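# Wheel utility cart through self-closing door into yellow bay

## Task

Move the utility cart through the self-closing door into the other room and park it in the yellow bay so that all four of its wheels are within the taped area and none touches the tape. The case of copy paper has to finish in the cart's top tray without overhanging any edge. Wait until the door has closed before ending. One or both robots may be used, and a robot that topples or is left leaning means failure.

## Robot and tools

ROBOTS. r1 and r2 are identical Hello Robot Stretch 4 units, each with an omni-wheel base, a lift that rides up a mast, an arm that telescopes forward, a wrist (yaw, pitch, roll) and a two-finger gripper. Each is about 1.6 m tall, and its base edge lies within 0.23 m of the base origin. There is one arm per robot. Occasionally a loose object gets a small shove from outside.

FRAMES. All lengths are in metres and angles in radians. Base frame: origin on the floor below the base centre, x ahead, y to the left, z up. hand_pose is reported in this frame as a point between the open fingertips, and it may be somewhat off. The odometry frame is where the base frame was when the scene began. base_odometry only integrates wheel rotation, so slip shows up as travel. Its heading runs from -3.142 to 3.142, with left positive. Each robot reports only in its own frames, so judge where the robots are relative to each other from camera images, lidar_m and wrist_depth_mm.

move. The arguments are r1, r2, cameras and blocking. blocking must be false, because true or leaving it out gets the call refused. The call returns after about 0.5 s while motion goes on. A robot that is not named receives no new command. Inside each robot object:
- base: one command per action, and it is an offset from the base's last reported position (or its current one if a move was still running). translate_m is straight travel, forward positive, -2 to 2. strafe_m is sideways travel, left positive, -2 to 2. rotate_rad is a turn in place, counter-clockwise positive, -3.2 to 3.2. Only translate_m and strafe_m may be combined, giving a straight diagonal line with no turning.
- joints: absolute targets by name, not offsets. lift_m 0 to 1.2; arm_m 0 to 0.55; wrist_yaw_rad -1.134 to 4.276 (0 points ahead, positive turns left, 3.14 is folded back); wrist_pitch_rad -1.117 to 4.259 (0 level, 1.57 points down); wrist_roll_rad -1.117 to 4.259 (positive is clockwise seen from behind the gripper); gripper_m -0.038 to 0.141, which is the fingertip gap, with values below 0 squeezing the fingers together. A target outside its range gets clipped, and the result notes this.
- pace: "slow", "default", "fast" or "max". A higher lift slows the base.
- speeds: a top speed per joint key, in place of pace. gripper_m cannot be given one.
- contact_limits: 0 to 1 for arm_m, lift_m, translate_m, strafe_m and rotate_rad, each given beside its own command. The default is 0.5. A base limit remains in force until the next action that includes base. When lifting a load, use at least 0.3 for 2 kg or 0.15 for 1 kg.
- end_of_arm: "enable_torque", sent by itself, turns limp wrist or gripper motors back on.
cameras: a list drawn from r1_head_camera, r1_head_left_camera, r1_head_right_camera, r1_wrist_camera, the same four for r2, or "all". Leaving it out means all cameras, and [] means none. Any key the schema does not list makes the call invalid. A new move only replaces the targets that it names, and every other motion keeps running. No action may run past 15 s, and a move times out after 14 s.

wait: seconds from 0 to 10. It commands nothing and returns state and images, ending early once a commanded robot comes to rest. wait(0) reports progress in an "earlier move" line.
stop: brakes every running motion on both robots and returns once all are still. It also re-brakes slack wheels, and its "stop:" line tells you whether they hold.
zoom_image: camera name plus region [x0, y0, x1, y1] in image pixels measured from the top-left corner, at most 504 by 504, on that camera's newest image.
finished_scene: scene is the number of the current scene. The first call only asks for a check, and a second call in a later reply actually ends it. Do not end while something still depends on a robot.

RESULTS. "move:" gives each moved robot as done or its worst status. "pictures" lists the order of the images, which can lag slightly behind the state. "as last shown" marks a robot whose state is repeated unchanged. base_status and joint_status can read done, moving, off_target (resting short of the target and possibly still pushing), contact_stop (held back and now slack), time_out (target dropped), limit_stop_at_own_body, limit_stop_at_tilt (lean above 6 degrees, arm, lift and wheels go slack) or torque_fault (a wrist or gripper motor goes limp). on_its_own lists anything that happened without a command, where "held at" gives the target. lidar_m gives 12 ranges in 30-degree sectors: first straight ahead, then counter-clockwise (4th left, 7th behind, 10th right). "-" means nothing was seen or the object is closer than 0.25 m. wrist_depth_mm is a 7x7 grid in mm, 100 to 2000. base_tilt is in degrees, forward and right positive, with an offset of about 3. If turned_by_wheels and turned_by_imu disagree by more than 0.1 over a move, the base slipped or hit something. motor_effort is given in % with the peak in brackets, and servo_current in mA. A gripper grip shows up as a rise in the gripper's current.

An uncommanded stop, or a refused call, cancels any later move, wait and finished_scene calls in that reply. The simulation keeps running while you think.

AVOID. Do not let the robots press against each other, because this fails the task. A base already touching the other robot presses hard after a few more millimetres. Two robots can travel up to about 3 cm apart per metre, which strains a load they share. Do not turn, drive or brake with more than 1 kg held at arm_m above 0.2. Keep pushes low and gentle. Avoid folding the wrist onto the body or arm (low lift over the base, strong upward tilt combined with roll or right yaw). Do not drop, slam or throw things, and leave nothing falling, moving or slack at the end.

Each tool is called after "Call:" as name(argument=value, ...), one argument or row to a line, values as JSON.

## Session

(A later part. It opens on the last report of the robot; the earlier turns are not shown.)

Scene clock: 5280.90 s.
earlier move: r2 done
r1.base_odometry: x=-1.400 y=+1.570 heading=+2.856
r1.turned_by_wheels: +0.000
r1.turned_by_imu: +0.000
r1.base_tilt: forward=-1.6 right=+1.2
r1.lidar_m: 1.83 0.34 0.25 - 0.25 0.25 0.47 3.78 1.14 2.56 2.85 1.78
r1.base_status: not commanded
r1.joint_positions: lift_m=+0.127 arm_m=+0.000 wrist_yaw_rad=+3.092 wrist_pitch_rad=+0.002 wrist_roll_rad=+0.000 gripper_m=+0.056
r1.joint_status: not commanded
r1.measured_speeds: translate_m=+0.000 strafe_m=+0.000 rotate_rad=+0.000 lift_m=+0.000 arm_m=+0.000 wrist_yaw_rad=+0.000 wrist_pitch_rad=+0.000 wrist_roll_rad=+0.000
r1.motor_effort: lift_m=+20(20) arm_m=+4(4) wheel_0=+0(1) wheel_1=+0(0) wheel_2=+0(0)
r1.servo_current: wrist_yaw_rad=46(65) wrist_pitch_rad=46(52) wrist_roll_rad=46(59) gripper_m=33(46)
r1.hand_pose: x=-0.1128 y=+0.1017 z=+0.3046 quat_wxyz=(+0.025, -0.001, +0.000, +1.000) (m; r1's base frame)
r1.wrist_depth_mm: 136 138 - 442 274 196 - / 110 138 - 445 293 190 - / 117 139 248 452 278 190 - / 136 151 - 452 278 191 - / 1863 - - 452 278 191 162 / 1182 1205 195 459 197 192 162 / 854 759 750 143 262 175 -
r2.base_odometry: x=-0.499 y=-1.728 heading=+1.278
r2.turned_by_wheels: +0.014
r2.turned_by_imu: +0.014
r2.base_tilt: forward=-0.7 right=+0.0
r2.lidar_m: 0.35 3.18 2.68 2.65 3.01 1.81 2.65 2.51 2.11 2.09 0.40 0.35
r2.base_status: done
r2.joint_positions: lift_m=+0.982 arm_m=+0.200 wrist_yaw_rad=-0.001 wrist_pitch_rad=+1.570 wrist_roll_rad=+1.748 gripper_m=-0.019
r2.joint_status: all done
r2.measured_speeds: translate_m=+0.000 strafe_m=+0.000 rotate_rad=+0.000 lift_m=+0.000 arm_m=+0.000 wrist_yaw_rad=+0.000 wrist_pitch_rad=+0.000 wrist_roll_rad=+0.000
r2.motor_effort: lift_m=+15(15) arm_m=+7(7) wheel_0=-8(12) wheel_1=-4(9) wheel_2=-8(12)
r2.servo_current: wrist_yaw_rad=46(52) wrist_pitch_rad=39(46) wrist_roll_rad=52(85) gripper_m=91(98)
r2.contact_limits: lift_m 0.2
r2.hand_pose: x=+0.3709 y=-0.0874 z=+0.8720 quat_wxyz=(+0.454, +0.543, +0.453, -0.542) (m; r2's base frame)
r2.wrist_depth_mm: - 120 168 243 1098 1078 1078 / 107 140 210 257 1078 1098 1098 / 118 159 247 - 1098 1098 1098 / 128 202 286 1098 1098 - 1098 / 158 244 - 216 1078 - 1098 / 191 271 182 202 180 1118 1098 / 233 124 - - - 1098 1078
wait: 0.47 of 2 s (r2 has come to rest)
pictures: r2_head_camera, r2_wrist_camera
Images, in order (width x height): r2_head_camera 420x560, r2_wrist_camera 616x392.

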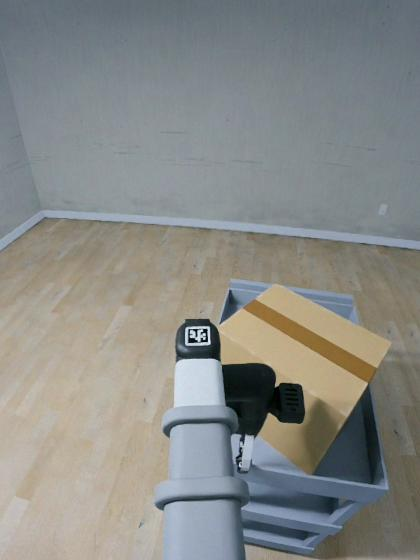

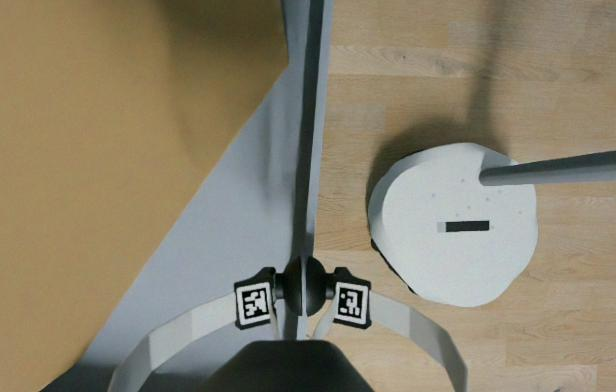

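Call:
move(
  blocking=false,
  cameras=[],
  r2={"joints": {"gripper_m": 0.055}},
)

Call:
wait(
  seconds=2,
  cameras=[],
)

Call:
move(
  blocking=false,
  cameras=[],
  r2={"joints": {"lift_m": 1.19}},
)

Call:
wait(
  seconds=0.6,
  cameras=[],
)

Call:
move(
  blocking=false,
  cameras=[],
  r2={"base": {"translate_m": -0.022, "strafe_m": -0.0925}},
)

Call:
wait(
  seconds=3,
  cameras=["r2_wrist_camera"],
)

Scene clock: 5300.23 s.
move: r2 moving
r1.base_odometry: x=-1.400 y=+1.570 heading=+2.856
r1.turned_by_wheels: +0.000
r1.turned_by_imu: +0.000
r1.base_tilt: forward=-1.6 right=+1.3
r1.lidar_m: 1.85 0.38 0.25 - 0.25 0.25 0.48 3.78 1.13 2.55 2.85 1.80
r1.base_status: not commanded
r1.joint_positions: lift_m=+0.127 arm_m=+0.000 wrist_yaw_rad=+3.092 wrist_pitch_rad=+0.002 wrist_roll_rad=+0.000 gripper_m=+0.056
r1.joint_status: not commanded
r1.measured_speeds: translate_m=+0.000 strafe_m=+0.000 rotate_rad=+0.000 lift_m=+0.000 arm_m=+0.000 wrist_yaw_rad=+0.000 wrist_pitch_rad=+0.000 wrist_roll_rad=+0.000
r1.motor_effort: lift_m=+20(20) arm_m=+4(4) wheel_0=+0(1) wheel_1=+0(0) wheel_2=+0(0)
r1.servo_current: wrist_yaw_rad=59(72) wrist_pitch_rad=39(46) wrist_roll_rad=52(65) gripper_m=33(46)
r1.hand_pose: x=-0.1128 y=+0.1017 z=+0.3046 quat_wxyz=(+0.025, -0.001, +0.000, +1.000) (m; r1's base frame)
r1.wrist_depth_mm: 136 138 - 439 273 196 - / 110 138 - 445 293 190 - / 117 139 249 449 277 190 - / 137 151 - 449 279 191 - / 1983 - - 455 281 192 162 / 1182 1205 195 462 197 192 161 / 854 759 750 143 265 175 -
r2.base_odometry: x=-0.499 y=-1.728 heading=+1.278
r2.turned_by_wheels: +0.000
r2.turned_by_imu: +0.001
r2.base_tilt: forward=-0.7 right=+0.1
r2.lidar_m: 0.34 3.17 2.67 2.65 3.00 1.81 2.69 2.55 2.09 2.08 0.42 0.34
r2.base_status: not commanded
r2.joint_positions: lift_m=+0.982 arm_m=+0.200 wrist_yaw_rad=-0.001 wrist_pitch_rad=+1.570 wrist_roll_rad=+1.748 gripper_m=+0.005
r2.joint_status: gripper_m moving
r2.measured_speeds: translate_m=+0.000 strafe_m=+0.000 rotate_rad=+0.001 lift_m=+0.000 arm_m=+0.000 wrist_yaw_rad=+0.000 wrist_pitch_rad=+0.000 wrist_roll_rad=+0.000
r2.motor_effort: lift_m=+15(15) arm_m=+7(7) wheel_0=-6(8) wheel_1=-4(4) wheel_2=-8(8)
r2.servo_current: wrist_yaw_rad=46(52) wrist_pitch_rad=39(39) wrist_roll_rad=39(52) gripper_m=85(111)
r2.contact_limits: lift_m 0.2
r2.hand_pose: x=+0.3709 y=-0.0874 z=+0.8720 quat_wxyz=(+0.454, +0.543, +0.453, -0.542) (m; r2's base frame)
r2.wrist_depth_mm: - 121 170 240 1098 1078 1098 / 107 140 208 263 1098 1078 1078 / 119 162 251 - 1098 1078 1078 / 137 199 293 1098 - - 1078 / 159 241 - 219 1098 - 1098 / 189 277 180 195 184 1098 1078 / 234 124 - - - 1098 1098
pictures: none
No camera images: "cameras" was empty.

Scene clock: 5301.23 s.
earlier move: r2 done
r1.base_odometry: x=-1.400 y=+1.570 heading=+2.856
r1.turned_by_wheels: +0.000
r1.turned_by_imu: +0.000
r1.base_tilt: forward=-1.6 right=+1.2
r1.lidar_m: 1.83 0.35 0.25 - 0.25 0.25 0.46 3.82 1.14 2.54 2.84 1.78
r1.base_status: not commanded
r1.joint_positions: lift_m=+0.127 arm_m=+0.000 wrist_yaw_rad=+3.092 wrist_pitch_rad=+0.002 wrist_roll_rad=+0.000 gripper_m=+0.056
r1.joint_status: not commanded
r1.measured_speeds: translate_m=+0.000 strafe_m=+0.000 rotate_rad=+0.000 lift_m=+0.000 arm_m=+0.000 wrist_yaw_rad=+0.000 wrist_pitch_rad=+0.000 wrist_roll_rad=+0.000
r1.motor_effort: lift_m=+20(20) arm_m=+4(4) wheel_0=-1(1) wheel_1=+0(0) wheel_2=+0(0)
r1.servo_current: wrist_yaw_rad=33(72) wrist_pitch_rad=46(46) wrist_roll_rad=39(65) gripper_m=39(46)
r1.hand_pose: x=-0.1128 y=+0.1017 z=+0.3046 quat_wxyz=(+0.025, -0.001, +0.000, +1.000) (m; r1's base frame)
r1.wrist_depth_mm: 136 138 - 442 274 196 - / 110 138 - 449 296 190 - / 117 139 248 449 277 190 - / 136 151 - 455 278 191 - / 1921 - - 459 279 191 161 / 1182 1182 195 459 197 192 161 / 842 750 759 144 265 175 -
r2.base_odometry: x=-0.499 y=-1.728 heading=+1.278
r2.turned_by_wheels: +0.000
r2.turned_by_imu: +0.000
r2.base_tilt: forward=-0.7 right=+0.0
r2.lidar_m: 0.33 3.13 2.63 2.63 3.01 1.80 2.69 2.54 2.11 2.09 0.40 0.35
r2.base_status: not commanded
r2.joint_positions: lift_m=+0.982 arm_m=+0.200 wrist_yaw_rad=-0.001 wrist_pitch_rad=+1.570 wrist_roll_rad=+1.748 gripper_m=+0.055
r2.joint_status: all done
r2.measured_speeds: translate_m=+0.000 strafe_m=+0.000 rotate_rad=+0.000 lift_m=+0.000 arm_m=+0.000 wrist_yaw_rad=+0.000 wrist_pitch_rad=+0.000 wrist_roll_rad=+0.000
r2.motor_effort: lift_m=+15(15) arm_m=+7(7) wheel_0=-6(8) wheel_1=-4(4) wheel_2=-7(8)
r2.servo_current: wrist_yaw_rad=52(59) wrist_pitch_rad=46(46) wrist_roll_rad=52(59) gripper_m=46(111)
r2.contact_limits: lift_m 0.2
r2.hand_pose: x=+0.3709 y=-0.0874 z=+0.8720 quat_wxyz=(+0.454, +0.543, +0.453, -0.542) (m; r2's base frame)
r2.wrist_depth_mm: - 123 170 234 1078 1078 1078 / 107 140 208 - 1098 1078 1098 / 119 164 250 - 1078 1098 1078 / 135 199 290 303 1098 - 1060 / 159 240 - 1098 228 - 1098 / 189 277 189 235 189 1098 1098 / 234 125 - - - 1078 1098
wait: 1.00 of 2 s (r2 has come to rest)
pictures: none
No camera images: "cameras" was empty.

Scene clock: 5301.73 s.
move: r2 moving
r1.base_odometry: x=-1.400 y=+1.570 heading=+2.856
r1.turned_by_wheels: +0.000
r1.turned_by_imu: +0.000
r1.base_tilt: forward=-1.6 right=+1.3
r1.lidar_m: 1.81 0.37 0.25 - 0.25 0.25 0.46 3.80 1.15 2.56 2.84 1.79
r1.base_status: not commanded
r1.joint_positions: lift_m=+0.127 arm_m=+0.000 wrist_yaw_rad=+3.092 wrist_pitch_rad=+0.002 wrist_roll_rad=+0.000 gripper_m=+0.056
r1.joint_status: not commanded
r1.measured_speeds: translate_m=+0.000 strafe_m=+0.000 rotate_rad=+0.000 lift_m=+0.000 arm_m=+0.000 wrist_yaw_rad=+0.000 wrist_pitch_rad=+0.000 wrist_roll_rad=+0.000
r1.motor_effort: lift_m=+20(20) arm_m=+4(4) wheel_0=+0(1) wheel_1=+0(0) wheel_2=+0(0)
r1.servo_current: wrist_yaw_rad=46(72) wrist_pitch_rad=46(46) wrist_roll_rad=39(65) gripper_m=46(46)
r1.hand_pose: x=-0.1128 y=+0.1017 z=+0.3046 quat_wxyz=(+0.025, -0.001, +0.000, +1.000) (m; r1's base frame)
r1.wrist_depth_mm: 136 138 - 445 273 196 - / 110 138 - 449 291 190 - / 117 139 248 449 277 190 - / 136 151 - 452 279 191 - / 1983 - - 452 279 192 161 / 1182 1205 195 455 197 191 161 / 842 750 759 143 264 175 -
r2.base_odometry: x=-0.499 y=-1.728 heading=+1.278
r2.turned_by_wheels: +0.000
r2.turned_by_imu: +0.000
r2.base_tilt: forward=-0.7 right=+0.1
r2.lidar_m: 0.36 3.18 2.65 2.67 3.00 1.81 2.67 2.53 2.08 2.09 0.42 0.33
r2.base_status: not commanded
r2.joint_positions: lift_m=+1.020 arm_m=+0.200 wrist_yaw_rad=-0.001 wrist_pitch_rad=+1.570 wrist_roll_rad=+1.748 gripper_m=+0.055
r2.joint_status: lift_m moving
r2.measured_speeds: translate_m=+0.000 strafe_m=+0.000 rotate_rad=+0.000 lift_m=+0.146 arm_m=+0.000 wrist_yaw_rad=+0.000 wrist_pitch_rad=+0.000 wrist_roll_rad=+0.000
r2.motor_effort: lift_m=+22(24) arm_m=+7(7) wheel_0=-6(6) wheel_1=-4(4) wheel_2=-7(7)
r2.servo_current: wrist_yaw_rad=52(59) wrist_pitch_rad=39(46) wrist_roll_rad=52(59) gripper_m=59(59)
r2.hand_pose: x=+0.3709 y=-0.0874 z=+0.9095 quat_wxyz=(+0.454, +0.543, +0.453, -0.542) (m; r2's base frame)
r2.wrist_depth_mm: - 123 170 253 1118 1118 1098 / 107 140 208 298 1118 1118 1118 / 119 163 258 338 1138 1138 1118 / 135 199 312 1118 - - 1118 / 159 244 - 1118 227 - 1118 / 189 300 189 270 189 1118 1118 / 237 136 - - - 1138 1118
pictures: none
No camera images: "cameras" was empty.

Scene clock: 5302.33 s.
earlier move: r2 moving
r1.base_odometry: x=-1.400 y=+1.570 heading=+2.856
r1.turned_by_wheels: +0.000
r1.turned_by_imu: +0.000
r1.base_tilt: forward=-1.6 right=+1.2
r1.lidar_m: 1.80 0.37 0.25 - 0.25 0.26 0.47 3.81 1.14 2.55 2.85 1.81
r1.base_status: not commanded
r1.joint_positions: lift_m=+0.127 arm_m=+0.000 wrist_yaw_rad=+3.092 wrist_pitch_rad=+0.002 wrist_roll_rad=+0.000 gripper_m=+0.056
r1.joint_status: not commanded
r1.measured_speeds: translate_m=+0.000 strafe_m=+0.000 rotate_rad=+0.000 lift_m=+0.000 arm_m=+0.000 wrist_yaw_rad=+0.000 wrist_pitch_rad=+0.000 wrist_roll_rad=+0.000
r1.motor_effort: lift_m=+20(20) arm_m=+4(4) wheel_0=+0(1) wheel_1=+0(0) wheel_2=+0(0)
r1.servo_current: wrist_yaw_rad=46(72) wrist_pitch_rad=46(52) wrist_roll_rad=39(65) gripper_m=39(46)
r1.hand_pose: x=-0.1128 y=+0.1017 z=+0.3046 quat_wxyz=(+0.025, -0.001, +0.000, +1.000) (m; r1's base frame)
r1.wrist_depth_mm: 136 138 - 439 274 196 - / 110 138 - 445 294 190 - / 117 139 249 449 277 190 - / 136 151 - 452 279 191 - / 1983 - - 452 281 191 161 / 1205 1205 194 455 196 191 161 / 842 750 750 143 265 175 -
r2.base_odometry: x=-0.499 y=-1.728 heading=+1.278
r2.turned_by_wheels: +0.000
r2.turned_by_imu: +0.000
r2.base_tilt: forward=-0.7 right=+0.1
r2.lidar_m: 0.34 3.17 2.66 2.65 3.00 1.80 2.67 2.51 2.10 2.08 0.42 0.33
r2.base_status: not commanded
r2.joint_positions: lift_m=+1.142 arm_m=+0.200 wrist_yaw_rad=-0.001 wrist_pitch_rad=+1.570 wrist_roll_rad=+1.748 gripper_m=+0.055
r2.joint_status: lift_m moving
r2.measured_speeds: translate_m=+0.000 strafe_m=+0.000 rotate_rad=+0.000 lift_m=+0.174 arm_m=+0.000 wrist_yaw_rad=+0.000 wrist_pitch_rad=+0.000 wrist_roll_rad=+0.000
r2.motor_effort: lift_m=+19(25) arm_m=+7(7) wheel_0=-5(6) wheel_1=-4(4) wheel_2=-7(7)
r2.servo_current: wrist_yaw_rad=46(59) wrist_pitch_rad=39(46) wrist_roll_rad=33(59) gripper_m=52(59)
r2.hand_pose: x=+0.3709 y=-0.0874 z=+1.0322 quat_wxyz=(+0.454, +0.543, +0.453, -0.542) (m; r2's base frame)
r2.wrist_depth_mm: 185 184 184 459 1255 1255 1229 / 185 184 208 389 1229 1229 1229 / 185 184 267 459 1255 1229 1255 / 184 195 349 1229 - 1025 1281 / 185 264 397 1229 229 1255 1229 / 188 334 188 1255 189 1255 1255 / 237 394 436 - - 1229 1229
wait: 0.60 s; no rest
pictures: none
No camera images: "cameras" was empty.

Scene clock: 5302.83 s.
earlier move: r2 moving
move: r2 moving
r1.base_odometry: x=-1.400 y=+1.570 heading=+2.856
r1.turned_by_wheels: +0.000
r1.turned_by_imu: +0.000
r1.base_tilt: forward=-1.6 right=+1.3
r1.lidar_m: 1.86 0.35 0.25 - 0.25 0.25 0.47 3.82 1.15 2.52 2.83 1.78
r1.base_status: not commanded
r1.joint_positions: lift_m=+0.127 arm_m=+0.000 wrist_yaw_rad=+3.092 wrist_pitch_rad=+0.002 wrist_roll_rad=+0.000 gripper_m=+0.056
r1.joint_status: not commanded
r1.measured_speeds: translate_m=+0.000 strafe_m=+0.000 rotate_rad=+0.000 lift_m=+0.000 arm_m=+0.000 wrist_yaw_rad=+0.000 wrist_pitch_rad=+0.000 wrist_roll_rad=+0.000
r1.motor_effort: lift_m=+20(20) arm_m=+4(4) wheel_0=+0(0) wheel_1=+0(0) wheel_2=+0(0)
r1.servo_current: wrist_yaw_rad=59(59) wrist_pitch_rad=39(52) wrist_roll_rad=46(65) gripper_m=39(46)
r1.hand_pose: x=-0.1128 y=+0.1017 z=+0.3046 quat_wxyz=(+0.025, -0.001, +0.000, +1.000) (m; r1's base frame)
r1.wrist_depth_mm: 136 138 - 442 274 196 - / 110 138 - 442 294 190 - / 117 139 249 449 277 190 - / 136 151 - 452 279 191 - / 1983 - - 455 279 191 161 / 1205 1205 195 459 196 192 161 / 842 759 750 143 264 175 -
r2.base_odometry: x=-0.471 y=-1.744 heading=+1.279
r2.turned_by_wheels: +0.000
r2.turned_by_imu: +0.000
r2.base_tilt: forward=-0.7 right=+0.0
r2.lidar_m: 0.35 3.17 2.69 2.69 3.06 1.84 2.64 2.44 2.07 2.07 0.40 0.35
r2.base_status: translate_m moving; strafe_m moving
r2.joint_positions: lift_m=+1.189 arm_m=+0.200 wrist_yaw_rad=-0.001 wrist_pitch_rad=+1.570 wrist_roll_rad=+1.748 gripper_m=+0.055
r2.joint_status: lift_m moving
r2.measured_speeds: translate_m=-0.030 strafe_m=-0.122 rotate_rad=-0.001 lift_m=+0.024 arm_m=+0.000 wrist_yaw_rad=+0.000 wrist_pitch_rad=+0.000 wrist_roll_rad=+0.000
r2.motor_effort: lift_m=+22(23) arm_m=+7(7) wheel_0=+9(10) wheel_1=-11(11) wheel_2=+8(8)
r2.servo_current: wrist_yaw_rad=59(59) wrist_pitch_rad=39(46) wrist_roll_rad=46(52) gripper_m=46(59)
r2.hand_pose: x=+0.3709 y=-0.0874 z=+1.0790 quat_wxyz=(+0.454, +0.543, +0.453, -0.542) (m; r2's base frame)
r2.wrist_depth_mm: 232 231 232 484 1281 1281 1281 / 232 232 232 436 1281 1281 1281 / 232 232 233 508 1281 1281 1255 / 234 233 309 1281 - 1008 1281 / 234 233 377 1281 229 1308 1308 / 234 285 190 1281 190 1281 1281 / 234 258 473 - - 1281 1281
pictures: none
No camera images: "cameras" was empty.

Scene clock: 5303.83 s.
earlier move: r2 done
r1.base_odometry: x=-1.400 y=+1.570 heading=+2.856
r1.turned_by_wheels: +0.000
r1.turned_by_imu: +0.000
r1.base_tilt: forward=-1.6 right=+1.3
r1.lidar_m: 2.00 0.38 0.25 - 0.25 0.25 0.46 3.80 1.15 2.55 2.83 1.83
r1.base_status: not commanded
r1.joint_positions: lift_m=+0.127 arm_m=+0.000 wrist_yaw_rad=+3.092 wrist_pitch_rad=+0.002 wrist_roll_rad=+0.000 gripper_m=+0.056
r1.joint_status: not commanded
r1.measured_speeds: translate_m=+0.000 strafe_m=+0.000 rotate_rad=+0.000 lift_m=+0.000 arm_m=+0.000 wrist_yaw_rad=+0.000 wrist_pitch_rad=+0.000 wrist_roll_rad=+0.000
r1.motor_effort: lift_m=+20(20) arm_m=+4(4) wheel_0=+0(1) wheel_1=+0(0) wheel_2=+0(0)
r1.servo_current: wrist_yaw_rad=46(59) wrist_pitch_rad=39(52) wrist_roll_rad=39(65) gripper_m=39(46)
r1.hand_pose: x=-0.1128 y=+0.1017 z=+0.3046 quat_wxyz=(+0.025, -0.001, +0.000, +1.000) (m; r1's base frame)
r1.wrist_depth_mm: 136 138 - 442 272 197 - / 110 139 - 449 294 189 - / 117 139 249 449 277 190 - / 136 151 - 449 278 190 - / 1921 - - 455 279 191 161 / 1205 1182 194 459 197 191 162 / 842 759 759 143 264 175 -
r2.base_odometry: x=-0.417 y=-1.776 heading=+1.279
r2.turned_by_wheels: +0.000
r2.turned_by_imu: +0.000
r2.base_tilt: forward=-0.7 right=+0.0
r2.lidar_m: 0.34 0.40 2.75 2.75 2.02 1.86 2.66 2.41 2.01 2.01 0.40 0.34
r2.base_status: done
r2.joint_positions: lift_m=+1.190 arm_m=+0.200 wrist_yaw_rad=-0.001 wrist_pitch_rad=+1.570 wrist_roll_rad=+1.748 gripper_m=+0.055
r2.joint_status: all done
r2.measured_speeds: translate_m=+0.000 strafe_m=+0.000 rotate_rad=+0.000 lift_m=+0.000 arm_m=+0.000 wrist_yaw_rad=+0.000 wrist_pitch_rad=+0.000 wrist_roll_rad=+0.000
r2.motor_effort: lift_m=+21(23) arm_m=+6(7) wheel_0=+3(10) wheel_1=-1(12) wheel_2=+4(8)
r2.servo_current: wrist_yaw_rad=46(59) wrist_pitch_rad=39(46) wrist_roll_rad=39(52) gripper_m=46(59)
r2.hand_pose: x=+0.3709 y=-0.0874 z=+1.0796 quat_wxyz=(+0.454, +0.543, +0.453, -0.542) (m; r2's base frame)
r2.wrist_depth_mm: 234 1308 1308 1281 1308 1255 1308 / 235 234 480 508 1281 1308 1308 / 234 235 234 1281 1281 1308 1281 / 233 234 235 512 - 1008 1308 / 235 235 235 1308 228 1281 1308 / 236 236 193 1281 190 1281 1308 / 235 236 - - - 1308 1281
wait: 1.00 of 3 s (r2 has come to rest)
pictures: r2_wrist_camera
Images, in order (width x height): r2_wrist_camera 616x392.

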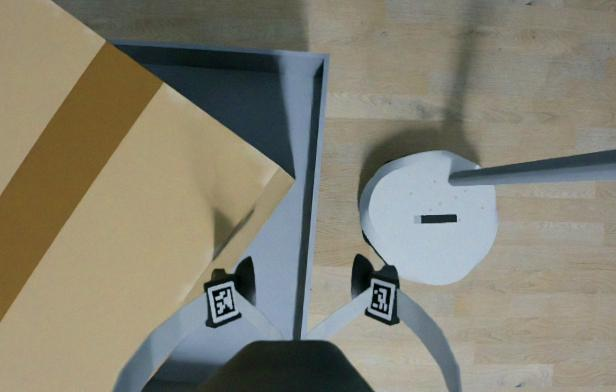

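Call:
move(
  r2={"joints": {"lift_m": 0.985, "gripper_m": 0.06}, "pace": "slow", "contact_limits": {"lift_m": 0.2}},
  blocking=false,
  cameras=[],
)

Call:
wait(
  seconds=3,
  cameras=["r2_wrist_camera"],
)

Scene clock: 5330.97 s.
move: r2 moving
r1.base_odometry: x=-1.400 y=+1.570 heading=+2.856
r1.turned_by_wheels: +0.000
r1.turned_by_imu: +0.000
r1.base_tilt: forward=-1.6 right=+1.3
r1.lidar_m: 1.99 0.40 0.25 - 0.25 0.25 0.46 3.80 1.14 2.56 2.83 1.82
r1.base_status: not commanded
r1.joint_positions: lift_m=+0.127 arm_m=+0.000 wrist_yaw_rad=+3.092 wrist_pitch_rad=+0.002 wrist_roll_rad=+0.000 gripper_m=+0.056
r1.joint_status: not commanded
r1.measured_speeds: translate_m=+0.000 strafe_m=+0.000 rotate_rad=+0.000 lift_m=+0.000 arm_m=+0.000 wrist_yaw_rad=+0.000 wrist_pitch_rad=+0.000 wrist_roll_rad=+0.000
r1.motor_effort: lift_m=+20(20) arm_m=+4(4) wheel_0=+0(1) wheel_1=+0(0) wheel_2=+0(0)
r1.servo_current: wrist_yaw_rad=52(59) wrist_pitch_rad=39(46) wrist_roll_rad=46(65) gripper_m=39(46)
r1.hand_pose: x=-0.1128 y=+0.1017 z=+0.3046 quat_wxyz=(+0.025, -0.001, +0.000, +1.000) (m; r1's base frame)
r1.wrist_depth_mm: 136 138 - 442 273 196 - / 110 139 - 449 294 190 - / 117 139 249 452 277 191 - / 136 150 - 452 279 190 - / 1983 - - 455 279 191 162 / 1182 1255 195 462 196 192 162 / 842 750 741 143 263 175 -
r2.base_odometry: x=-0.417 y=-1.776 heading=+1.279
r2.turned_by_wheels: +0.000
r2.turned_by_imu: +0.000
r2.base_tilt: forward=-0.7 right=+0.1
r2.lidar_m: 0.34 0.43 2.76 2.76 2.04 1.84 2.68 2.38 2.01 1.99 0.42 0.34
r2.base_status: not commanded
r2.joint_positions: lift_m=+1.165 arm_m=+0.200 wrist_yaw_rad=-0.001 wrist_pitch_rad=+1.570 wrist_roll_rad=+1.748 gripper_m=+0.060
r2.joint_status: lift_m moving; gripper_m moving
r2.measured_speeds: translate_m=+0.000 strafe_m=+0.000 rotate_rad=+0.000 lift_m=-0.097 arm_m=+0.000 wrist_yaw_rad=+0.000 wrist_pitch_rad=+0.000 wrist_roll_rad=+0.000
r2.motor_effort: lift_m=+10(21) arm_m=+7(7) wheel_0=+3(3) wheel_1=-1(2) wheel_2=+4(4)
r2.servo_current: wrist_yaw_rad=52(52) wrist_pitch_rad=52(52) wrist_roll_rad=52(65) gripper_m=46(65)
r2.contact_limits: lift_m 0.2
r2.hand_pose: x=+0.3709 y=-0.0874 z=+1.0549 quat_wxyz=(+0.454, +0.543, +0.453, -0.542) (m; r2's base frame)
r2.wrist_depth_mm: 213 1281 1255 1281 1255 1255 1255 / 212 211 477 492 1281 1255 1229 / 213 213 212 418 1281 1255 1281 / 213 213 213 492 - 1008 1281 / 213 213 222 1281 1281 1308 1255 / 213 213 193 421 191 1308 1281 / 214 213 - - - 1255 1281
pictures: none
No camera images: "cameras" was empty.

Scene clock: 5332.87 s.
earlier move: r2 done
r1.base_odometry: x=-1.400 y=+1.570 heading=+2.856
r1.turned_by_wheels: +0.000
r1.turned_by_imu: +0.000
r1.base_tilt: forward=-1.6 right=+1.3
r1.lidar_m: 1.96 0.38 0.25 - 0.25 0.25 0.47 3.78 1.14 2.58 2.83 1.81
r1.base_status: not commanded
r1.joint_positions: lift_m=+0.127 arm_m=+0.000 wrist_yaw_rad=+3.092 wrist_pitch_rad=+0.002 wrist_roll_rad=+0.000 gripper_m=+0.056
r1.joint_status: not commanded
r1.measured_speeds: translate_m=+0.000 strafe_m=+0.000 rotate_rad=+0.000 lift_m=+0.000 arm_m=+0.000 wrist_yaw_rad=+0.000 wrist_pitch_rad=+0.000 wrist_roll_rad=+0.000
r1.motor_effort: lift_m=+20(20) arm_m=+4(4) wheel_0=+0(1) wheel_1=+0(0) wheel_2=+0(0)
r1.servo_current: wrist_yaw_rad=52(65) wrist_pitch_rad=46(52) wrist_roll_rad=52(72) gripper_m=39(46)
r1.hand_pose: x=-0.1128 y=+0.1017 z=+0.3046 quat_wxyz=(+0.025, -0.001, +0.000, +1.000) (m; r1's base frame)
r1.wrist_depth_mm: 136 138 - 442 273 196 - / 110 138 - 445 296 190 - / 117 139 248 452 277 191 - / 136 150 - 452 277 191 - / 1983 - - 452 279 192 161 / 1182 1205 195 459 196 191 162 / 842 759 759 143 263 175 -
r2.base_odometry: x=-0.417 y=-1.776 heading=+1.279
r2.turned_by_wheels: +0.000
r2.turned_by_imu: +0.000
r2.base_tilt: forward=-0.7 right=+0.0
r2.lidar_m: 0.34 0.42 2.75 2.74 2.08 1.85 2.65 2.41 2.02 1.99 0.40 0.35
r2.base_status: not commanded
r2.joint_positions: lift_m=+0.985 arm_m=+0.200 wrist_yaw_rad=-0.001 wrist_pitch_rad=+1.570 wrist_roll_rad=+1.748 gripper_m=+0.060
r2.joint_status: all done
r2.measured_speeds: translate_m=+0.000 strafe_m=+0.000 rotate_rad=+0.000 lift_m=+0.000 arm_m=+0.000 wrist_yaw_rad=+0.000 wrist_pitch_rad=+0.000 wrist_roll_rad=+0.000
r2.motor_effort: lift_m=+14(21) arm_m=+7(7) wheel_0=+3(3) wheel_1=-1(2) wheel_2=+4(5)
r2.servo_current: wrist_yaw_rad=46(59) wrist_pitch_rad=39(52) wrist_roll_rad=52(65) gripper_m=59(65)
r2.contact_limits: lift_m 0.2
r2.hand_pose: x=+0.3709 y=-0.0874 z=+0.8751 quat_wxyz=(+0.454, +0.543, +0.453, -0.542) (m; r2's base frame)
r2.wrist_depth_mm: - - - - 1078 1098 1078 / - - - - 1118 1060 1078 / - - - - 1098 1098 1078 / - - 162 - 1078 - 1098 / - - 217 - 1078 - 1098 / - 145 193 237 191 1078 1098 / - 137 - - - 1098 1078
wait: 1.90 of 3 s (r2 has come to rest)
pictures: r2_wrist_camera
Images, in order (width x height): r2_wrist_camera 616x392.

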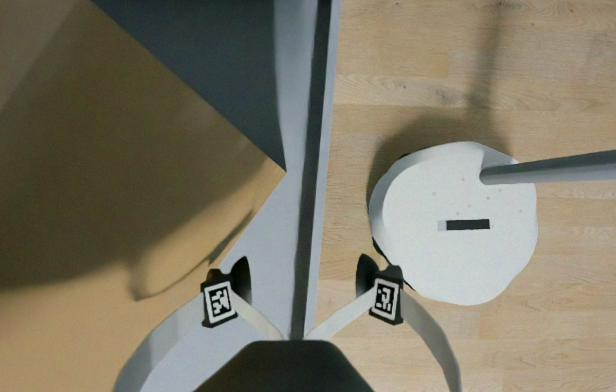

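Call:
move(
  r2={"joints": {"gripper_m": -0.035}},
  blocking=false,
  cameras=[],
)

Call:
wait(
  seconds=3,
  cameras=["r2_wrist_camera"],
)

Call:
move(
  r2={"base": {"translate_m": -0.283, "strafe_m": 0.107}, "pace": "slow"},
  blocking=false,
  cameras=[],
)

Call:
wait(
  seconds=6,
  cameras=["r2_wrist_camera"],
)

Scene clock: 5342.63 s.
move: r2 moving
r1.base_odometry: x=-1.400 y=+1.570 heading=+2.856
r1.turned_by_wheels: +0.000
r1.turned_by_imu: +0.000
r1.base_tilt: forward=-1.6 right=+1.3
r1.lidar_m: 1.97 0.37 0.25 - 0.25 0.25 0.48 3.80 1.15 2.55 2.84 1.83
r1.base_status: not commanded
r1.joint_positions: lift_m=+0.127 arm_m=+0.000 wrist_yaw_rad=+3.092 wrist_pitch_rad=+0.002 wrist_roll_rad=+0.000 gripper_m=+0.056
r1.joint_status: not commanded
r1.measured_speeds: translate_m=+0.000 strafe_m=+0.000 rotate_rad=+0.000 lift_m=+0.000 arm_m=+0.000 wrist_yaw_rad=+0.000 wrist_pitch_rad=+0.000 wrist_roll_rad=+0.000
r1.motor_effort: lift_m=+20(20) arm_m=+4(4) wheel_0=+0(1) wheel_1=+0(0) wheel_2=+0(0)
r1.servo_current: wrist_yaw_rad=52(59) wrist_pitch_rad=46(52) wrist_roll_rad=72(72) gripper_m=39(46)
r1.hand_pose: x=-0.1128 y=+0.1017 z=+0.3046 quat_wxyz=(+0.025, -0.001, +0.000, +1.000) (m; r1's base frame)
r1.wrist_depth_mm: 136 138 - 445 273 196 - / 110 138 - 445 294 190 - / 117 139 250 445 277 190 - / 136 151 - 452 281 191 - / 1983 - - 455 278 191 161 / 1182 1205 195 462 196 192 162 / 842 759 750 143 264 175 -
r2.base_odometry: x=-0.417 y=-1.776 heading=+1.279
r2.turned_by_wheels: +0.000
r2.turned_by_imu: +0.000
r2.base_tilt: forward=-0.7 right=+0.1
r2.lidar_m: 0.34 0.42 2.75 2.73 2.05 1.85 2.65 2.39 2.02 2.00 0.43 0.36
r2.base_status: not commanded
r2.joint_positions: lift_m=+0.985 arm_m=+0.200 wrist_yaw_rad=-0.001 wrist_pitch_rad=+1.570 wrist_roll_rad=+1.748 gripper_m=+0.040
r2.joint_status: gripper_m moving
r2.measured_speeds: translate_m=+0.000 strafe_m=+0.000 rotate_rad=+0.000 lift_m=+0.000 arm_m=+0.000 wrist_yaw_rad=+0.000 wrist_pitch_rad=+0.000 wrist_roll_rad=+0.000
r2.motor_effort: lift_m=+14(14) arm_m=+7(7) wheel_0=+3(3) wheel_1=-1(1) wheel_2=+4(4)
r2.servo_current: wrist_yaw_rad=39(59) wrist_pitch_rad=46(46) wrist_roll_rad=52(59) gripper_m=137(137)
r2.contact_limits: lift_m 0.2
r2.hand_pose: x=+0.3709 y=-0.0874 z=+0.8751 quat_wxyz=(+0.454, +0.543, +0.453, -0.542) (m; r2's base frame)
r2.wrist_depth_mm: - - - - 1078 1098 1078 / - - - - 1078 1078 1098 / - - - - 1078 1098 1078 / - - 162 - 1098 - 1098 / - - 217 - - - 1078 / - 143 194 176 188 1078 1060 / - 143 - - - 1098 1098
pictures: none
No camera images: "cameras" was empty.

Scene clock: 5343.77 s.
earlier move: r2 done
r1.base_odometry: x=-1.400 y=+1.570 heading=+2.856
r1.turned_by_wheels: +0.000
r1.turned_by_imu: +0.000
r1.base_tilt: forward=-1.6 right=+1.2
r1.lidar_m: 1.97 0.40 0.25 - 0.27 0.25 0.48 3.81 1.15 2.54 2.82 1.83
r1.base_status: not commanded
r1.joint_positions: lift_m=+0.127 arm_m=+0.000 wrist_yaw_rad=+3.092 wrist_pitch_rad=+0.002 wrist_roll_rad=+0.000 gripper_m=+0.056
r1.joint_status: not commanded
r1.measured_speeds: translate_m=+0.000 strafe_m=+0.000 rotate_rad=+0.000 lift_m=+0.000 arm_m=+0.000 wrist_yaw_rad=+0.000 wrist_pitch_rad=+0.000 wrist_roll_rad=+0.000
r1.motor_effort: lift_m=+20(20) arm_m=+4(4) wheel_0=+0(1) wheel_1=+0(0) wheel_2=+0(0)
r1.servo_current: wrist_yaw_rad=39(78) wrist_pitch_rad=39(52) wrist_roll_rad=59(72) gripper_m=46(46)
r1.hand_pose: x=-0.1128 y=+0.1017 z=+0.3046 quat_wxyz=(+0.025, -0.001, +0.000, +1.000) (m; r1's base frame)
r1.wrist_depth_mm: 136 138 - 445 274 196 - / 110 138 - 445 293 190 - / 117 139 249 449 277 190 - / 136 151 - 452 279 191 - / 1983 - - 455 281 191 162 / 1182 1205 195 462 197 192 161 / 842 750 759 143 264 175 -
r2.base_odometry: x=-0.417 y=-1.776 heading=+1.279
r2.turned_by_wheels: +0.000
r2.turned_by_imu: +0.000
r2.base_tilt: forward=-0.7 right=+0.0
r2.lidar_m: 0.35 0.42 2.74 2.74 2.04 1.84 2.68 2.42 2.02 2.01 0.42 0.35
r2.base_status: not commanded
r2.joint_positions: lift_m=+0.985 arm_m=+0.200 wrist_yaw_rad=-0.001 wrist_pitch_rad=+1.570 wrist_roll_rad=+1.748 gripper_m=-0.034
r2.joint_status: all done
r2.measured_speeds: translate_m=+0.000 strafe_m=+0.000 rotate_rad=+0.000 lift_m=+0.000 arm_m=+0.000 wrist_yaw_rad=+0.000 wrist_pitch_rad=+0.000 wrist_roll_rad=+0.000
r2.motor_effort: lift_m=+14(14) arm_m=+6(7) wheel_0=+3(3) wheel_1=-1(2) wheel_2=+4(5)
r2.servo_current: wrist_yaw_rad=46(59) wrist_pitch_rad=39(46) wrist_roll_rad=46(59) gripper_m=111(182)
r2.contact_limits: lift_m 0.2
r2.hand_pose: x=+0.3707 y=-0.0874 z=+0.8751 quat_wxyz=(+0.453, +0.543, +0.453, -0.543) (m; r2's base frame)
r2.wrist_depth_mm: - - - - 1078 1078 1078 / - - - - 1078 1078 1060 / - - - - 1098 1098 1060 / - - 148 239 1078 - 1078 / - - 175 213 1078 - 1078 / - 142 184 199 178 1098 1098 / - 138 - - - 1098 1098
wait: 1.13 of 3 s (r2 has come to rest)
pictures: r2_wrist_camera
Images, in order (width x height): r2_wrist_camera 616x392.

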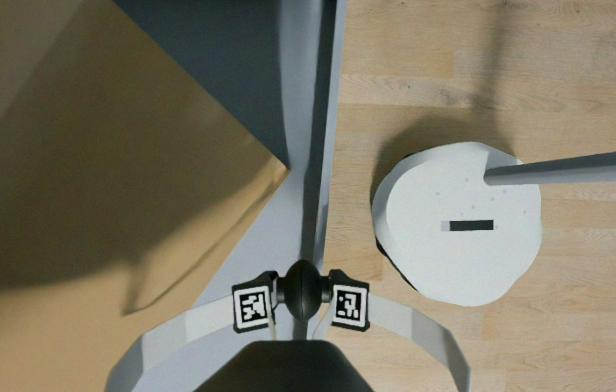

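Scene clock: 5344.27 s.
move: r2 moving
r1.base_odometry: x=-1.400 y=+1.570 heading=+2.856
r1.turned_by_wheels: +0.000
r1.turned_by_imu: +0.000
r1.base_tilt: forward=-1.6 right=+1.2
r1.lidar_m: 1.94 0.32 0.25 - 0.25 0.25 0.49 3.84 1.13 2.58 2.84 1.82
r1.base_status: not commanded
r1.joint_positions: lift_m=+0.127 arm_m=+0.000 wrist_yaw_rad=+3.092 wrist_pitch_rad=+0.002 wrist_roll_rad=+0.000 gripper_m=+0.056
r1.joint_status: not commanded
r1.measured_speeds: translate_m=+0.000 strafe_m=+0.000 rotate_rad=+0.000 lift_m=+0.000 arm_m=+0.000 wrist_yaw_rad=+0.000 wrist_pitch_rad=+0.000 wrist_roll_rad=+0.000
r1.motor_effort: lift_m=+20(20) arm_m=+4(4) wheel_0=+0(1) wheel_1=+0(0) wheel_2=+0(0)
r1.servo_current: wrist_yaw_rad=52(59) wrist_pitch_rad=46(46) wrist_roll_rad=39(65) gripper_m=39(46)
r1.hand_pose: x=-0.1128 y=+0.1017 z=+0.3046 quat_wxyz=(+0.025, -0.001, +0.000, +1.000) (m; r1's base frame)
r1.wrist_depth_mm: 136 138 - 439 274 196 - / 110 138 - 445 294 189 - / 117 139 248 449 278 190 - / 136 151 - 452 278 191 - / 1983 - - 459 279 191 162 / 1205 1205 195 459 197 192 162 / 854 750 750 143 264 176 -
r2.base_odometry: x=-0.425 y=-1.786 heading=+1.279
r2.turned_by_wheels: +0.000
r2.turned_by_imu: +0.000
r2.base_tilt: forward=-0.7 right=+0.1
r2.lidar_m: 0.35 0.44 2.75 2.74 2.04 1.85 2.64 2.42 2.00 2.00 2.28 0.36
r2.base_status: translate_m moving; strafe_m moving
r2.joint_positions: lift_m=+0.985 arm_m=+0.200 wrist_yaw_rad=-0.001 wrist_pitch_rad=+1.570 wrist_roll_rad=+1.748 gripper_m=-0.034
r2.joint_status: not commanded
r2.measured_speeds: translate_m=-0.048 strafe_m=+0.019 rotate_rad=-0.003 lift_m=+0.000 arm_m=+0.000 wrist_yaw_rad=+0.000 wrist_pitch_rad=+0.000 wrist_roll_rad=+0.000
r2.motor_effort: lift_m=+14(14) arm_m=+6(7) wheel_0=-5(8) wheel_1=-5(5) wheel_2=+11(11)
r2.servo_current: wrist_yaw_rad=46(52) wrist_pitch_rad=46(46) wrist_roll_rad=46(59) gripper_m=104(111)
r2.contact_limits: lift_m 0.2
r2.hand_pose: x=+0.3707 y=-0.0874 z=+0.8751 quat_wxyz=(+0.453, +0.543, +0.453, -0.543) (m; r2's base frame)
r2.wrist_depth_mm: - - - - 1098 1098 1060 / - - - - 1098 1078 1078 / - - 144 1098 1078 1098 1098 / - - 191 1098 1078 - 1078 / - 135 234 306 1078 - 1098 / - 170 183 198 178 1098 1078 / 130 167 - - - 1078 1098
pictures: none
No camera images: "cameras" was empty.

Scene clock: 5348.00 s.
earlier move: r2 done
r1.base_odometry: x=-1.400 y=+1.570 heading=+2.856
r1.turned_by_wheels: +0.000
r1.turned_by_imu: +0.000
r1.base_tilt: forward=-1.6 right=+1.3
r1.lidar_m: 2.08 0.38 0.25 - 0.25 0.25 0.48 3.81 1.17 2.56 2.84 1.52
r1.base_status: not commanded
r1.joint_positions: lift_m=+0.127 arm_m=+0.000 wrist_yaw_rad=+3.092 wrist_pitch_rad=+0.002 wrist_roll_rad=+0.000 gripper_m=+0.056
r1.joint_status: not commanded
r1.measured_speeds: translate_m=+0.000 strafe_m=+0.000 rotate_rad=+0.000 lift_m=+0.000 arm_m=+0.000 wrist_yaw_rad=+0.000 wrist_pitch_rad=+0.000 wrist_roll_rad=+0.000
r1.motor_effort: lift_m=+20(20) arm_m=+4(4) wheel_0=+0(1) wheel_1=+0(1) wheel_2=+0(0)
r1.servo_current: wrist_yaw_rad=39(72) wrist_pitch_rad=46(52) wrist_roll_rad=46(65) gripper_m=39(52)
r1.hand_pose: x=-0.1128 y=+0.1017 z=+0.3046 quat_wxyz=(+0.025, -0.001, +0.000, +1.000) (m; r1's base frame)
r1.wrist_depth_mm: 136 138 - 442 274 196 - / 110 138 - 449 293 190 - / 117 139 249 449 278 190 - / 136 151 - 452 277 191 - / 1983 - - 455 279 192 162 / 1205 1182 195 459 196 192 161 / 842 750 750 143 265 176 -
r2.base_odometry: x=-0.601 y=-2.015 heading=+1.279
r2.turned_by_wheels: +0.000
r2.turned_by_imu: +0.000
r2.base_tilt: forward=-0.7 right=+0.1
r2.lidar_m: 0.65 3.22 2.70 2.69 1.67 1.55 2.35 2.44 2.05 2.04 2.30 0.65
r2.base_status: done
r2.joint_positions: lift_m=+0.985 arm_m=+0.200 wrist_yaw_rad=-0.001 wrist_pitch_rad=+1.570 wrist_roll_rad=+1.748 gripper_m=-0.034
r2.joint_status: not commanded
r2.measured_speeds: translate_m=+0.000 strafe_m=+0.000 rotate_rad=+0.000 lift_m=+0.000 arm_m=+0.000 wrist_yaw_rad=+0.000 wrist_pitch_rad=+0.000 wrist_roll_rad=+0.000
r2.motor_effort: lift_m=+14(14) arm_m=+7(7) wheel_0=-4(10) wheel_1=-4(7) wheel_2=+6(11)
r2.servo_current: wrist_yaw_rad=52(59) wrist_pitch_rad=46(52) wrist_roll_rad=46(65) gripper_m=104(111)
r2.contact_limits: lift_m 0.2
r2.hand_pose: x=+0.3707 y=-0.0874 z=+0.8751 quat_wxyz=(+0.453, +0.543, +0.453, -0.543) (m; r2's base frame)
r2.wrist_depth_mm: - 1098 1098 1098 1098 1078 1078 / - 591 1098 1098 1078 1098 1078 / - 597 1098 1078 1078 1098 1078 / - - 1098 1078 1098 - 1098 / - 591 1078 1118 1078 - 1078 / - 615 186 200 178 1098 1078 / 484 1118 1098 - - 1098 1078
wait: 3.73 of 6 s (r2 has come to rest)
pictures: r2_wrist_camera
Images, in order (width x height): r2_wrist_camera 616x392.

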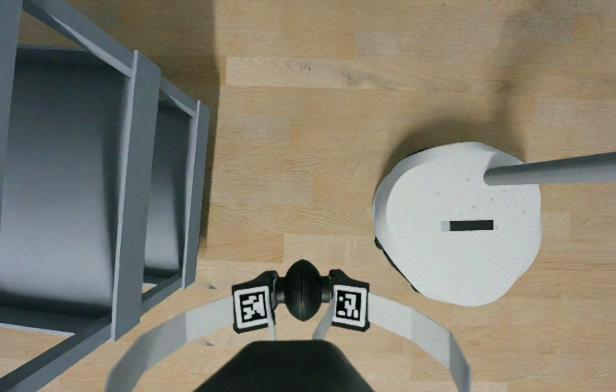

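Call:
move(
  r2={"joints": {"gripper_m": 0.045, "lift_m": 1.06}},
  blocking=false,
  cameras=[],
)

Call:
wait(
  seconds=2.5,
  cameras=[],
)

Call:
move(
  r2={"base": {"translate_m": 0.283, "strafe_m": -0.107}},
  blocking=false,
  cameras=[],
)

Call:
wait(
  seconds=4,
  cameras=["r2_wrist_camera"],
)

Scene clock: 5404.00 s.
move: r2 moving
r1.base_odometry: x=-1.400 y=+1.570 heading=+2.856
r1.turned_by_wheels: +0.000
r1.turned_by_imu: +0.000
r1.base_tilt: forward=-1.6 right=+1.3
r1.lidar_m: 2.35 0.37 0.25 - 0.25 0.25 0.47 3.81 1.16 2.55 2.84 1.55
r1.base_status: not commanded
r1.joint_positions: lift_m=+0.127 arm_m=+0.000 wrist_yaw_rad=+3.092 wrist_pitch_rad=+0.002 wrist_roll_rad=+0.000 gripper_m=+0.056
r1.joint_status: not commanded
r1.measured_speeds: translate_m=+0.000 strafe_m=+0.000 rotate_rad=+0.000 lift_m=+0.000 arm_m=+0.000 wrist_yaw_rad=+0.000 wrist_pitch_rad=+0.000 wrist_roll_rad=+0.000
r1.motor_effort: lift_m=+20(20) arm_m=+4(4) wheel_0=+0(1) wheel_1=+0(0) wheel_2=+0(0)
r1.servo_current: wrist_yaw_rad=33(59) wrist_pitch_rad=46(46) wrist_roll_rad=52(59) gripper_m=39(46)
r1.hand_pose: x=-0.1128 y=+0.1017 z=+0.3046 quat_wxyz=(+0.025, -0.001, +0.000, +1.000) (m; r1's base frame)
r1.wrist_depth_mm: 136 138 - 442 274 196 - / 110 138 - 449 293 190 - / 117 139 249 452 277 190 - / 137 151 - 452 278 191 - / - - - 455 279 192 161 / 1182 1205 195 459 197 191 161 / 842 750 750 143 264 175 -
r2.base_odometry: x=-0.601 y=-2.015 heading=+1.279
r2.turned_by_wheels: +0.000
r2.turned_by_imu: +0.000
r2.base_tilt: forward=-0.7 right=+0.1
r2.lidar_m: 0.64 3.26 2.68 2.69 1.65 1.56 2.35 2.47 2.06 2.06 2.32 0.64
r2.base_status: not commanded
r2.joint_positions: lift_m=+1.023 arm_m=+0.200 wrist_yaw_rad=-0.001 wrist_pitch_rad=+1.570 wrist_roll_rad=+1.748 gripper_m=-0.009
r2.joint_status: lift_m moving; gripper_m moving
r2.measured_speeds: translate_m=+0.000 strafe_m=+0.000 rotate_rad=+0.000 lift_m=+0.146 arm_m=+0.000 wrist_yaw_rad=+0.000 wrist_pitch_rad=+0.000 wrist_roll_rad=+0.000
r2.motor_effort: lift_m=+23(23) arm_m=+7(7) wheel_0=-5(5) wheel_1=-4(5) wheel_2=+6(6)
r2.servo_current: wrist_yaw_rad=39(52) wrist_pitch_rad=39(46) wrist_roll_rad=33(59) gripper_m=72(98)
r2.hand_pose: x=+0.3707 y=-0.0874 z=+0.9125 quat_wxyz=(+0.453, +0.543, +0.453, -0.543) (m; r2's base frame)
r2.wrist_depth_mm: - 1118 1138 1118 1118 1118 1118 / - - 1118 1098 1118 1098 1098 / - - 1098 1138 1138 1118 1098 / - 627 1118 1138 1138 - 1118 / - 640 1138 1138 1118 - 1118 / - 661 186 193 176 1098 1118 / 445 1138 1138 - - 1118 1098
pictures: none
No camera images: "cameras" was empty.

Scene clock: 5405.00 s.
earlier move: r2 done
r1.base_odometry: x=-1.400 y=+1.570 heading=+2.856
r1.turned_by_wheels: +0.000
r1.turned_by_imu: +0.000
r1.base_tilt: forward=-1.6 right=+1.2
r1.lidar_m: 2.34 0.37 0.25 - 0.25 0.25 0.46 3.80 1.15 2.54 2.84 1.54
r1.base_status: not commanded
r1.joint_positions: lift_m=+0.127 arm_m=+0.000 wrist_yaw_rad=+3.092 wrist_pitch_rad=+0.002 wrist_roll_rad=+0.000 gripper_m=+0.056
r1.joint_status: not commanded
r1.measured_speeds: translate_m=+0.000 strafe_m=+0.000 rotate_rad=+0.000 lift_m=+0.000 arm_m=+0.000 wrist_yaw_rad=+0.000 wrist_pitch_rad=+0.000 wrist_roll_rad=+0.000
r1.motor_effort: lift_m=+20(20) arm_m=+4(4) wheel_0=+0(1) wheel_1=+0(0) wheel_2=+0(0)
r1.servo_current: wrist_yaw_rad=46(65) wrist_pitch_rad=46(46) wrist_roll_rad=39(59) gripper_m=46(46)
r1.hand_pose: x=-0.1128 y=+0.1017 z=+0.3046 quat_wxyz=(+0.025, -0.001, +0.000, +1.000) (m; r1's base frame)
r1.wrist_depth_mm: 136 138 - 442 274 196 - / 110 138 - 449 294 190 - / 117 139 249 449 278 190 - / 136 151 - 452 278 191 - / - - - 455 279 191 161 / 1182 1182 195 462 197 191 162 / 831 759 750 143 265 175 -
r2.base_odometry: x=-0.601 y=-2.015 heading=+1.279
r2.turned_by_wheels: +0.000
r2.turned_by_imu: +0.000
r2.base_tilt: forward=-0.6 right=+0.1
r2.lidar_m: 0.66 3.26 2.69 2.68 1.65 1.57 2.36 2.48 2.05 2.04 2.32 0.64
r2.base_status: not commanded
r2.joint_positions: lift_m=+1.060 arm_m=+0.200 wrist_yaw_rad=-0.001 wrist_pitch_rad=+1.570 wrist_roll_rad=+1.748 gripper_m=+0.045
r2.joint_status: all done
r2.measured_speeds: translate_m=+0.000 strafe_m=+0.000 rotate_rad=+0.000 lift_m=+0.000 arm_m=+0.000 wrist_yaw_rad=+0.000 wrist_pitch_rad=+0.000 wrist_roll_rad=+0.000
r2.motor_effort: lift_m=+21(23) arm_m=+7(7) wheel_0=-4(5) wheel_1=-4(5) wheel_2=+6(7)
r2.servo_current: wrist_yaw_rad=46(59) wrist_pitch_rad=46(46) wrist_roll_rad=59(59) gripper_m=46(104)
r2.hand_pose: x=+0.3707 y=-0.0874 z=+0.9496 quat_wxyz=(+0.453, +0.543, +0.453, -0.543) (m; r2's base frame)
r2.wrist_depth_mm: - 1182 1160 1160 1160 1138 1138 / - - 1160 1160 1160 1160 1160 / - - 1138 1138 1182 1160 1160 / - 676 1160 1160 - - 1138 / - 647 1160 1182 1078 - 1160 / - 668 194 1182 189 1138 1160 / 462 1160 1182 - - 1160 1160
wait: 1.00 of 2.5 s (r2 has come to rest)
pictures: none
No camera images: "cameras" was empty.

Scene clock: 5405.50 s.
move: r2 moving
r1.base_odometry: x=-1.400 y=+1.570 heading=+2.856
r1.turned_by_wheels: +0.000
r1.turned_by_imu: +0.000
r1.base_tilt: forward=-1.6 right=+1.3
r1.lidar_m: 1.84 0.37 0.25 - 0.25 0.25 0.46 3.80 1.13 2.55 2.83 1.56
r1.base_status: not commanded
r1.joint_positions: lift_m=+0.127 arm_m=+0.000 wrist_yaw_rad=+3.092 wrist_pitch_rad=+0.002 wrist_roll_rad=+0.000 gripper_m=+0.056
r1.joint_status: not commanded
r1.measured_speeds: translate_m=+0.000 strafe_m=+0.000 rotate_rad=+0.000 lift_m=+0.000 arm_m=+0.000 wrist_yaw_rad=+0.000 wrist_pitch_rad=+0.000 wrist_roll_rad=+0.000
r1.motor_effort: lift_m=+20(20) arm_m=+4(4) wheel_0=+0(1) wheel_1=+0(0) wheel_2=+0(0)
r1.servo_current: wrist_yaw_rad=52(65) wrist_pitch_rad=46(46) wrist_roll_rad=39(59) gripper_m=46(46)
r1.hand_pose: x=-0.1128 y=+0.1017 z=+0.3046 quat_wxyz=(+0.025, -0.001, +0.000, +1.000) (m; r1's base frame)
r1.wrist_depth_mm: 136 138 - 442 272 196 - / 110 138 - 445 293 189 - / 117 139 248 449 278 191 - / 136 151 - 455 279 190 - / 1921 - - 455 278 192 161 / 1205 1229 195 455 196 192 161 / 831 768 759 143 263 176 -
r2.base_odometry: x=-0.581 y=-1.989 heading=+1.279
r2.turned_by_wheels: +0.000
r2.turned_by_imu: +0.000
r2.base_tilt: forward=-0.7 right=+0.1
r2.lidar_m: 0.62 3.24 2.71 2.71 1.70 1.60 2.38 2.45 2.04 2.05 2.35 0.63
r2.base_status: translate_m moving; strafe_m moving
r2.joint_positions: lift_m=+1.060 arm_m=+0.200 wrist_yaw_rad=-0.001 wrist_pitch_rad=+1.570 wrist_roll_rad=+1.748 gripper_m=+0.045
r2.joint_status: not commanded
r2.measured_speeds: translate_m=+0.119 strafe_m=-0.047 rotate_rad=-0.001 lift_m=+0.000 arm_m=+0.000 wrist_yaw_rad=+0.000 wrist_pitch_rad=+0.000 wrist_roll_rad=+0.000
r2.motor_effort: lift_m=+21(21) arm_m=+7(7) wheel_0=+10(10) wheel_1=+5(6) wheel_2=-12(12)
r2.servo_current: wrist_yaw_rad=46(59) wrist_pitch_rad=39(46) wrist_roll_rad=46(59) gripper_m=46(52)
r2.hand_pose: x=+0.3707 y=-0.0874 z=+0.9496 quat_wxyz=(+0.453, +0.543, +0.453, -0.543) (m; r2's base frame)
r2.wrist_depth_mm: - 1182 1138 1160 1160 1138 1160 / - - 1160 1138 1160 1160 1160 / - - 1205 1160 1160 1182 1160 / - - 1160 1160 - - 1160 / - 647 1182 1182 1098 - 1138 / - 661 192 1138 189 1182 1160 / - 469 1160 - - 1182 1160
pictures: none
No camera images: "cameras" was empty.

Scene clock: 5407.40 s.
earlier move: r2 done
r1.base_odometry: x=-1.400 y=+1.570 heading=+2.856
r1.turned_by_wheels: +0.000
r1.turned_by_imu: +0.000
r1.base_tilt: forward=-1.6 right=+1.3
r1.lidar_m: 1.99 0.39 0.25 - 0.25 0.25 0.45 3.82 1.14 2.57 2.83 1.83
r1.base_status: not commanded
r1.joint_positions: lift_m=+0.127 arm_m=+0.000 wrist_yaw_rad=+3.092 wrist_pitch_rad=+0.002 wrist_roll_rad=+0.000 gripper_m=+0.056
r1.joint_status: not commanded
r1.measured_speeds: translate_m=+0.000 strafe_m=+0.000 rotate_rad=+0.000 lift_m=+0.000 arm_m=+0.000 wrist_yaw_rad=+0.000 wrist_pitch_rad=+0.000 wrist_roll_rad=+0.000
r1.motor_effort: lift_m=+20(20) arm_m=+4(4) wheel_0=+0(1) wheel_1=+0(0) wheel_2=+0(0)
r1.servo_current: wrist_yaw_rad=52(72) wrist_pitch_rad=39(52) wrist_roll_rad=46(65) gripper_m=46(46)
r1.hand_pose: x=-0.1128 y=+0.1017 z=+0.3046 quat_wxyz=(+0.025, -0.001, +0.000, +1.000) (m; r1's base frame)
r1.wrist_depth_mm: 136 138 - 445 273 196 - / 110 138 - 445 294 190 - / 117 139 249 445 279 190 - / 136 151 - 449 278 191 - / 1921 - - 455 281 191 161 / 1205 1205 195 462 196 191 161 / 854 750 759 143 263 175 -
r2.base_odometry: x=-0.417 y=-1.775 heading=+1.279
r2.turned_by_wheels: +0.000
r2.turned_by_imu: +0.001
r2.base_tilt: forward=-0.7 right=+0.0
r2.lidar_m: 0.34 0.41 2.77 2.75 2.07 1.84 2.61 2.36 2.02 2.00 0.43 0.34
r2.base_status: done
r2.joint_positions: lift_m=+1.060 arm_m=+0.200 wrist_yaw_rad=-0.001 wrist_pitch_rad=+1.570 wrist_roll_rad=+1.748 gripper_m=+0.045
r2.joint_status: not commanded
r2.measured_speeds: translate_m=+0.000 strafe_m=+0.000 rotate_rad=+0.000 lift_m=+0.000 arm_m=+0.000 wrist_yaw_rad=+0.000 wrist_pitch_rad=+0.000 wrist_roll_rad=+0.000
r2.motor_effort: lift_m=+21(21) arm_m=+6(7) wheel_0=+1(13) wheel_1=+5(7) wheel_2=-4(14)
r2.servo_current: wrist_yaw_rad=46(59) wrist_pitch_rad=33(46) wrist_roll_rad=59(59) gripper_m=52(59)
r2.hand_pose: x=+0.3707 y=-0.0874 z=+0.9496 quat_wxyz=(+0.453, +0.543, +0.453, -0.543) (m; r2's base frame)
r2.wrist_depth_mm: 104 - 353 338 1160 1160 1160 / 105 104 - - 1160 1160 1138 / 105 104 104 - 1160 1160 1138 / 105 105 147 312 - - 1160 / 105 105 213 382 1160 - 1160 / - 141 193 174 189 1138 1138 / - 134 - - - 1160 1160
wait: 1.90 of 4 s (r2 has come to rest)
pictures: r2_wrist_camera
Images, in order (width x height): r2_wrist_camera 616x392.

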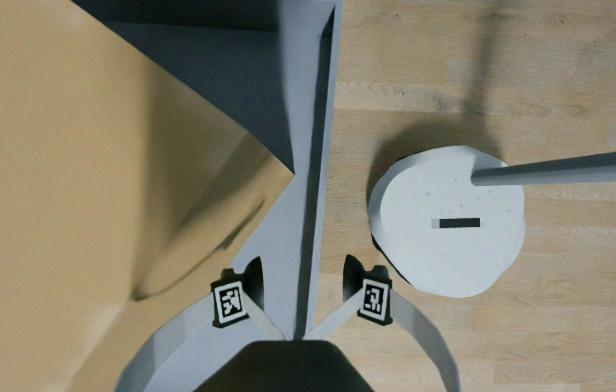

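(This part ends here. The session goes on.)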